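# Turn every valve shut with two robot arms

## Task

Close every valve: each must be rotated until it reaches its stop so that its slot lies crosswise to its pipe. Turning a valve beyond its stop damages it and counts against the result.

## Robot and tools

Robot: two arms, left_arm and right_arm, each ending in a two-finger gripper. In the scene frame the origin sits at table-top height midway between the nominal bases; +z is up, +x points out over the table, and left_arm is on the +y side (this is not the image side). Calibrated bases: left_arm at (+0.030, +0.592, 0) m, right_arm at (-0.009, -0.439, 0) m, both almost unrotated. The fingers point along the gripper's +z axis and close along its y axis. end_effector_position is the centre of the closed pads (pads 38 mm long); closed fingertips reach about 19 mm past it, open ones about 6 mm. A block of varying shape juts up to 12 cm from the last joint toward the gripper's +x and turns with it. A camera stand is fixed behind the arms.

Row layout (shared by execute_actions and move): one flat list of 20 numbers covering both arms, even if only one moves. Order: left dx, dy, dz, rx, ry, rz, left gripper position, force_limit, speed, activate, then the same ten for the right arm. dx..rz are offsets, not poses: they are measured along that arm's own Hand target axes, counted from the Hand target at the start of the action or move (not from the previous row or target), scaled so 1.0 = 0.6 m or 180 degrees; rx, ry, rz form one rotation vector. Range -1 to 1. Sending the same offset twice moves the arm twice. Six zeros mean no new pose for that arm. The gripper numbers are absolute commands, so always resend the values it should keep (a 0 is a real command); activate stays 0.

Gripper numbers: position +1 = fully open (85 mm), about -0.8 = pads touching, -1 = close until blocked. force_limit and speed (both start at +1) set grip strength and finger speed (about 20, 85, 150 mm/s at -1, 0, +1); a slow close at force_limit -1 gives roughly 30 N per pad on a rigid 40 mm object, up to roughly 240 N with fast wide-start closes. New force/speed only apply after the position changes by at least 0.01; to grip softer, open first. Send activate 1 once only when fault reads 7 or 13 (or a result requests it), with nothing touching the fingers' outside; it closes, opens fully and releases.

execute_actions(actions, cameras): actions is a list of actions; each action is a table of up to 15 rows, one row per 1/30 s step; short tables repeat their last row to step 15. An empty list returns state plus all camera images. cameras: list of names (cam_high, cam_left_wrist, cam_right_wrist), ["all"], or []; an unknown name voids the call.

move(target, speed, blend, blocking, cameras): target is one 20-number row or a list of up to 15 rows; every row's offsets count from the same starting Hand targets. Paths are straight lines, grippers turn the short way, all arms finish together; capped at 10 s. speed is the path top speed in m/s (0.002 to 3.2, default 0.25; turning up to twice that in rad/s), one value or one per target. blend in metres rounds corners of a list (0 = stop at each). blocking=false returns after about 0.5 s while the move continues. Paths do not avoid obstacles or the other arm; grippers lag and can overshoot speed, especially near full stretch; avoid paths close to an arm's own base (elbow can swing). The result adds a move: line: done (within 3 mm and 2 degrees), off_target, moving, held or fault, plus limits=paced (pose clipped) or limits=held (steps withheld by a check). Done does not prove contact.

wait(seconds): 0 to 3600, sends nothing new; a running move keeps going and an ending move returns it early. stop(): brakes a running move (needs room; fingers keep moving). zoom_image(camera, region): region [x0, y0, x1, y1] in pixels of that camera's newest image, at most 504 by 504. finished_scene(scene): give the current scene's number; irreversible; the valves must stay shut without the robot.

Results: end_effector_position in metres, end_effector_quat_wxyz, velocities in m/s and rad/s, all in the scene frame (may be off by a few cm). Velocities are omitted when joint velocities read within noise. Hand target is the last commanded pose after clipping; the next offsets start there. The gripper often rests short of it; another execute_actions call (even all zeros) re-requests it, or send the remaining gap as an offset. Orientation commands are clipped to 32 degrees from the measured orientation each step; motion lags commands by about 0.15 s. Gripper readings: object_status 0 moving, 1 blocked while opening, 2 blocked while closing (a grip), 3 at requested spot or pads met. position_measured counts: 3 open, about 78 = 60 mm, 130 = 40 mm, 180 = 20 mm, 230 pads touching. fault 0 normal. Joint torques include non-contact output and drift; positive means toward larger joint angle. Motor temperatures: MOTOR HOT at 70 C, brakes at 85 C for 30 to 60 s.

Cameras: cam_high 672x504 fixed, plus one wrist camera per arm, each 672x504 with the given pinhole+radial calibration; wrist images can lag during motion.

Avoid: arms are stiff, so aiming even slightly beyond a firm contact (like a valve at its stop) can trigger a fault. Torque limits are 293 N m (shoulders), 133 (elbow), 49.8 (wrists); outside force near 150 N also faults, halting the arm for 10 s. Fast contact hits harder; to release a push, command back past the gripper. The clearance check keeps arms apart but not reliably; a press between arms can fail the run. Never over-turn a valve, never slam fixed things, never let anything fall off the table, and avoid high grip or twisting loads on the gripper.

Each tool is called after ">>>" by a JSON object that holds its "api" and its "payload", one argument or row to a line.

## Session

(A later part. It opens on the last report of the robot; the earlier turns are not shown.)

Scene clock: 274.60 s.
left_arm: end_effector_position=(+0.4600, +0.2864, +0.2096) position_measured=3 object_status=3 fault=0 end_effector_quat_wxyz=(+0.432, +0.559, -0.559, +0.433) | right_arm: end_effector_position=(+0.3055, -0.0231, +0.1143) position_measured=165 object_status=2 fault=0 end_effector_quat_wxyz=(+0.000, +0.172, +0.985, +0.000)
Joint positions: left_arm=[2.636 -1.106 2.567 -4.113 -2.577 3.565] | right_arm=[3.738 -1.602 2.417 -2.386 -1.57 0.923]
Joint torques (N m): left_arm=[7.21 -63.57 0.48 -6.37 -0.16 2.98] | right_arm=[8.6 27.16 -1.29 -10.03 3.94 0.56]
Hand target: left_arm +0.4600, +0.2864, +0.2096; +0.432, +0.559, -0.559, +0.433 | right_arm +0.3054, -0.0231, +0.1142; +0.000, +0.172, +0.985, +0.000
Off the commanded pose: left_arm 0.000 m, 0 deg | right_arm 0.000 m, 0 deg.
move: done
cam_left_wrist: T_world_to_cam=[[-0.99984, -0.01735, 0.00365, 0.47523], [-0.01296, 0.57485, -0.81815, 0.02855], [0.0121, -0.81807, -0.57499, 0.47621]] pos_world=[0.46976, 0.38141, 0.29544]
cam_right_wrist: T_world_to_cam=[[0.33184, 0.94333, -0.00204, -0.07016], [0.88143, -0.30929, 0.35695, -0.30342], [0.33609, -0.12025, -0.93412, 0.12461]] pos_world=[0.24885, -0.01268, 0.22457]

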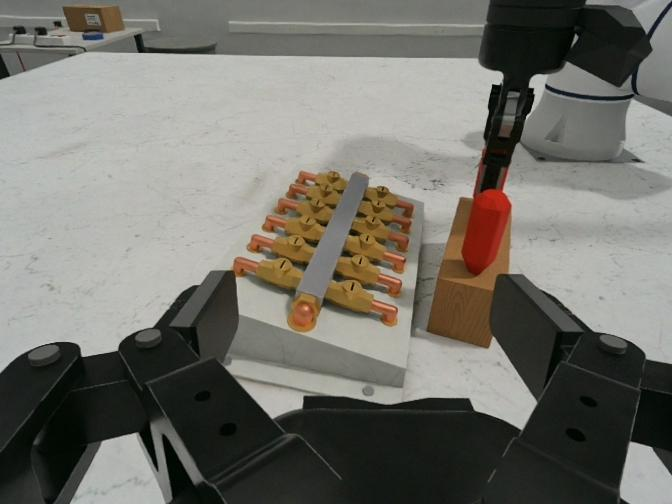

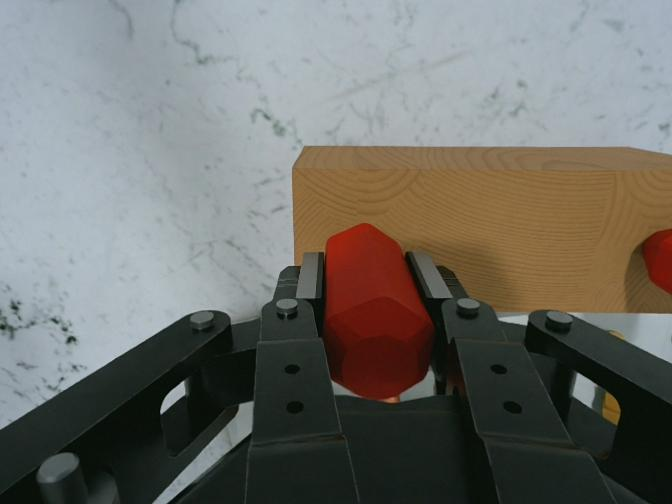

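Contact at the bottom. Back off 1 mm, then release and lift straight up.

>>> {"api": "move", "payload": {
  "target": [0,0,0,0,0,0,1,1,1,0,0,0,-0.0015,0,0,0,-0.97,0.6,-1,0],
  "speed": 0.02
}}

>>> {"api": "move", "payload": {
  "target": [0,0,0,0,0,0,1,1,1,0,0,0,0,0,0,0,0.3,0,-1,0],
  "speed": 0.02,
  "cameras": ["cam_left_wrist","cam_right_wrist"]
}}

Scene clock: 275.27 s.
left_arm: end_effector_position=(+0.4600, +0.2864, +0.2096) position_measured=3 object_status=3 fault=0 end_effector_quat_wxyz=(+0.432, +0.559, -0.559, +0.433) | right_arm: end_effector_position=(+0.3053, -0.0232, +0.1149) position_measured=165 object_status=2 fault=0 end_effector_quat_wxyz=(+0.000, +0.172, +0.985, +0.000)
Joint positions: left_arm=[2.636 -1.106 2.567 -4.113 -2.577 3.565] | right_arm=[3.738 -1.603 2.417 -2.384 -1.57 0.923]
Joint torques (N m): left_arm=[6.02 -63.8 0.88 -5.83 -1.09 3.07] | right_arm=[6.31 -36.63 -37.4 2.8 3.98 0.36]
Hand target: left_arm +0.4600, +0.2864, +0.2096; +0.432, +0.559, -0.559, +0.433 | right_arm +0.3054, -0.0231, +0.1151; +0.000, +0.172, +0.985, +0.000
Off the commanded pose: left_arm 0.000 m, 0 deg | right_arm 0.000 m, 0 deg.
move: done

Scene clock: 276.93 s.
left_arm: end_effector_position=(+0.4600, +0.2864, +0.2096) position_measured=3 object_status=3 fault=0 end_effector_quat_wxyz=(+0.432, +0.559, -0.559, +0.433) | right_arm: end_effector_position=(+0.3054, -0.0231, +0.1151) position_measured=91 object_status=0 fault=0 end_effector_quat_wxyz=(+0.000, +0.172, +0.985, +0.000)
Joint positions: left_arm=[2.636 -1.106 2.567 -4.113 -2.577 3.565] | right_arm=[3.738 -1.603 2.416 -2.384 -1.57 0.923]
Joint torques (N m): left_arm=[8.93 -63.49 1.42 -6.21 -0.32 3.16] | right_arm=[0.45 -47.82 -46.62 -11.16 -1.88 -0.14]
Hand target: left_arm +0.4600, +0.2864, +0.2096; +0.432, +0.559, -0.559, +0.433 | right_arm +0.3054, -0.0231, +0.1151; +0.000, +0.172, +0.985, +0.000
Off the commanded pose: left_arm 0.000 m, 0 deg | right_arm 0.000 m, 0 deg.
move: done
cam_left_wrist: T_world_to_cam=[[-0.99984, -0.01735, 0.00365, 0.47523], [-0.01296, 0.57485, -0.81815, 0.02855], [0.0121, -0.81807, -0.57499, 0.47621]] pos_world=[0.46976, 0.38141, 0.29544]
cam_right_wrist: T_world_to_cam=[[0.33185, 0.94333, -0.00215, -0.07001], [0.88154, -0.3093, 0.35667, -0.30362], [0.33579, -0.12025, -0.93423, 0.12548]] pos_world=[0.24875, -0.01278, 0.22537]

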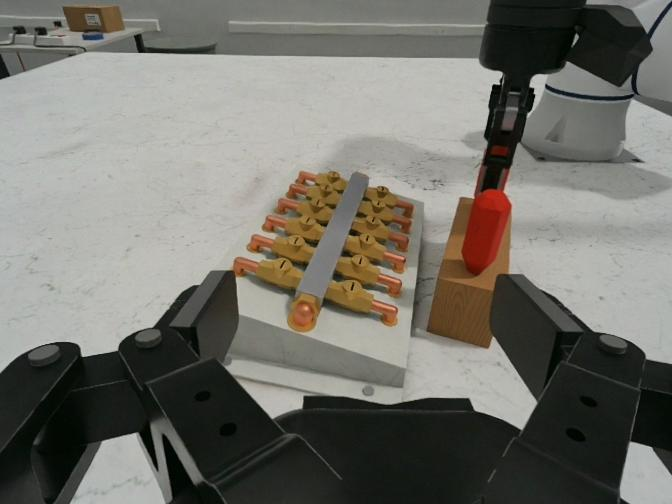

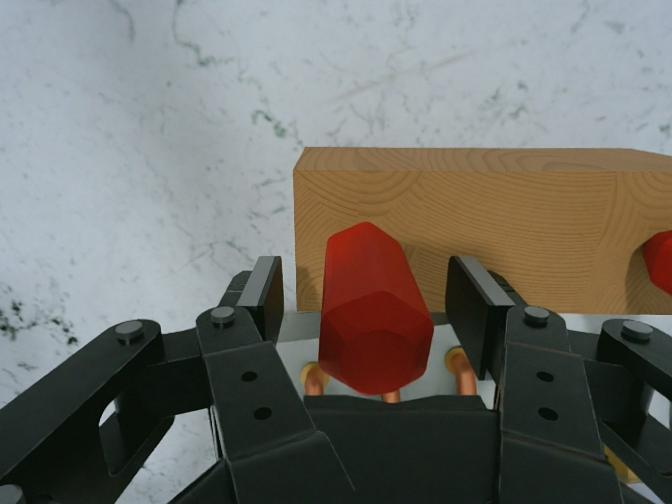

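>>> {"api": "move", "payload": {
  "target": [0,0,0,0,0,0,1,1,1,0,0,0,-0.2,0,0,0,0.3,0,-1,0],
  "speed": 0.12,
  "cameras": ["cam_left_wrist","cam_right_wrist"]
}}

>>> {"api": "zoom_image", "payload": {
  "camera": "cam_left_wrist",
  "region": [230, 160, 430, 310]
}}

Scene clock: 278.63 s.
left_arm: end_effector_position=(+0.4600, +0.2864, +0.2096) position_measured=3 object_status=3 fault=0 end_effector_quat_wxyz=(+0.432, +0.559, -0.559, +0.433) | right_arm: end_effector_position=(+0.3055, -0.0231, +0.2349) position_measured=91 object_status=3 fault=0 end_effector_quat_wxyz=(+0.000, +0.172, +0.985, +0.000)
Joint positions: left_arm=[2.636 -1.106 2.567 -4.113 -2.577 3.565] | right_arm=[3.738 -1.773 2.291 -2.089 -1.57 0.923]
Joint torques (N m): left_arm=[5.86 -66.36 -0.28 -5.99 -0.96 3.15] | right_arm=[-13.89 -41.43 -56.91 -0.7 -0.08 -2.84]
Hand target: left_arm +0.4600, +0.2864, +0.2096; +0.432, +0.559, -0.559, +0.433 | right_arm +0.3055, -0.0231, +0.2351; +0.000, +0.172, +0.985, +0.000
Off the commanded pose: left_arm 0.000 m, 0 deg | right_arm 0.000 m, 0 deg.
move: done
cam_left_wrist: T_world_to_cam=[[-0.99984, -0.01735, 0.00365, 0.47523], [-0.01296, 0.57485, -0.81815, 0.02855], [0.0121, -0.81807, -0.57499, 0.47621]] pos_world=[0.46976, 0.38141, 0.29544]
cam_right_wrist: T_world_to_cam=[[0.33187, 0.94332, -0.00221, -0.06977], [0.8815, -0.30928, 0.35678, -0.34646], [0.33588, -0.12035, -0.93419, 0.23733]] pos_world=[0.24885, -0.01278, 0.34517]

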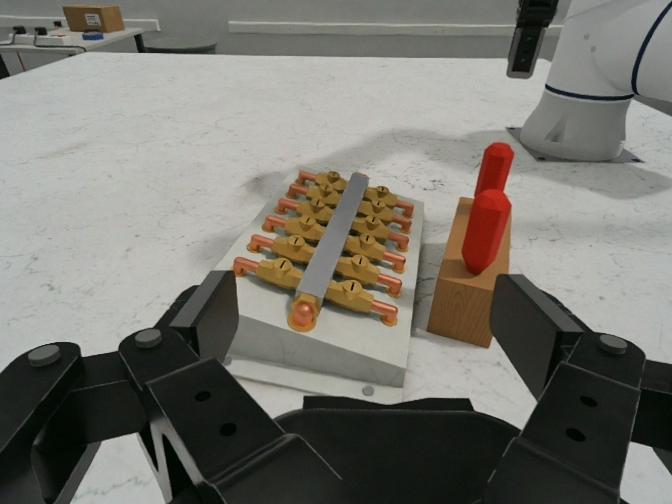

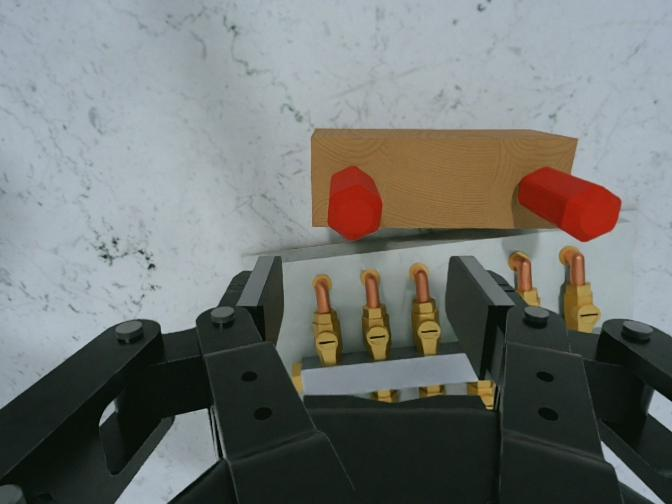

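Scaled by 2.520 from the camera's image (finer frame: 960x720).

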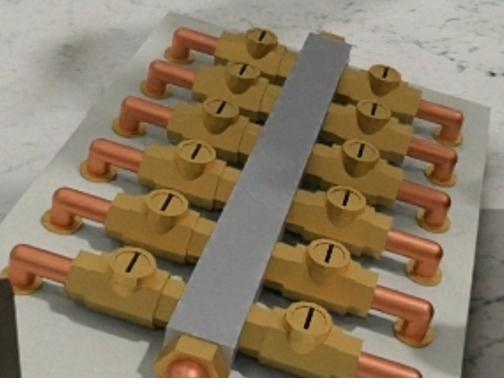

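>>> {"api": "zoom_image", "payload": {
  "camera": "cam_left_wrist",
  "region": [270, 250, 296, 276]
}}

>>> {"api": "zoom_image", "payload": {
  "camera": "cam_left_wrist",
  "region": [283, 228, 309, 254]
}}

>>> {"api": "zoom_image", "payload": {
  "camera": "cam_left_wrist",
  "region": [295, 208, 321, 234]
}}

>>> {"api": "zoom_image", "payload": {
  "camera": "cam_left_wrist",
  "region": [360, 180, 386, 206]
}}

>>> {"api": "zoom_image", "payload": {
  "camera": "cam_left_wrist",
  "region": [348, 248, 374, 274]
}}

Scaled by 19.385 from the camera's image (finer frame: 960x720).

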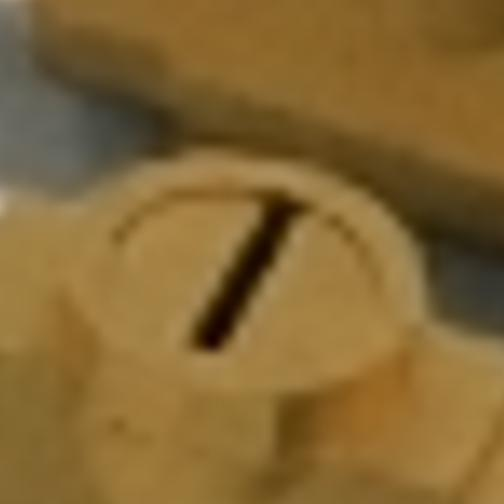

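Scaled by 19.385 from the camera's image (finer frame: 960x720).

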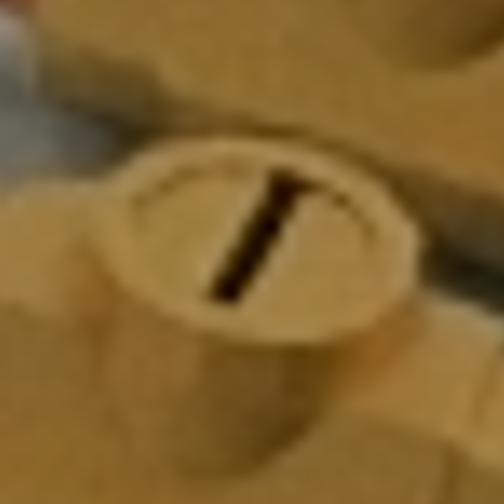

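Scaled by 19.385 from the camera's image (finer frame: 960x720).

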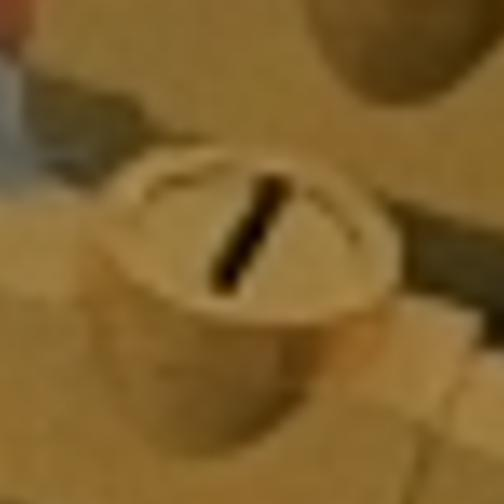

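Scaled by 19.385 from the camera's image (finer frame: 960x720).

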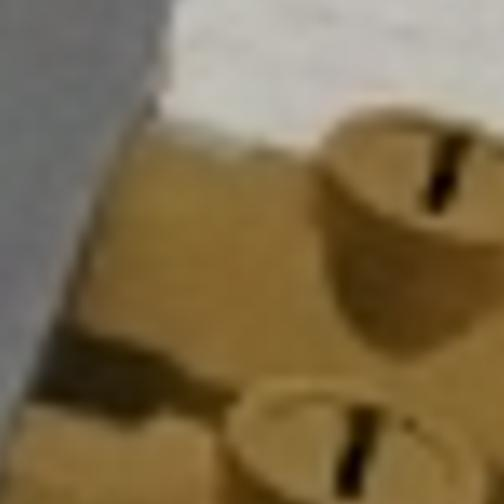

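Scaled by 19.385 from the camera's image (finer frame: 960x720).

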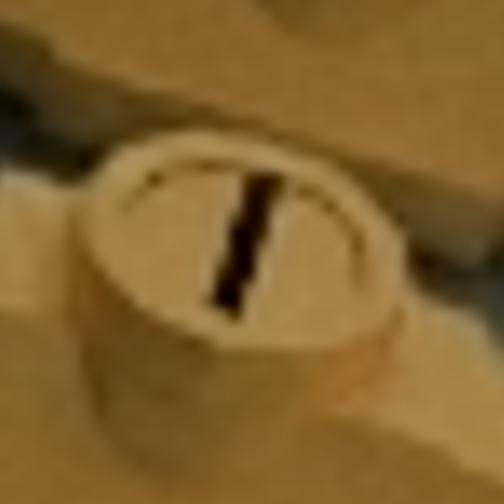

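>>> {"api": "finished_scene", "payload": {
  "scene": 2
}}

The scene is finished: the task was done.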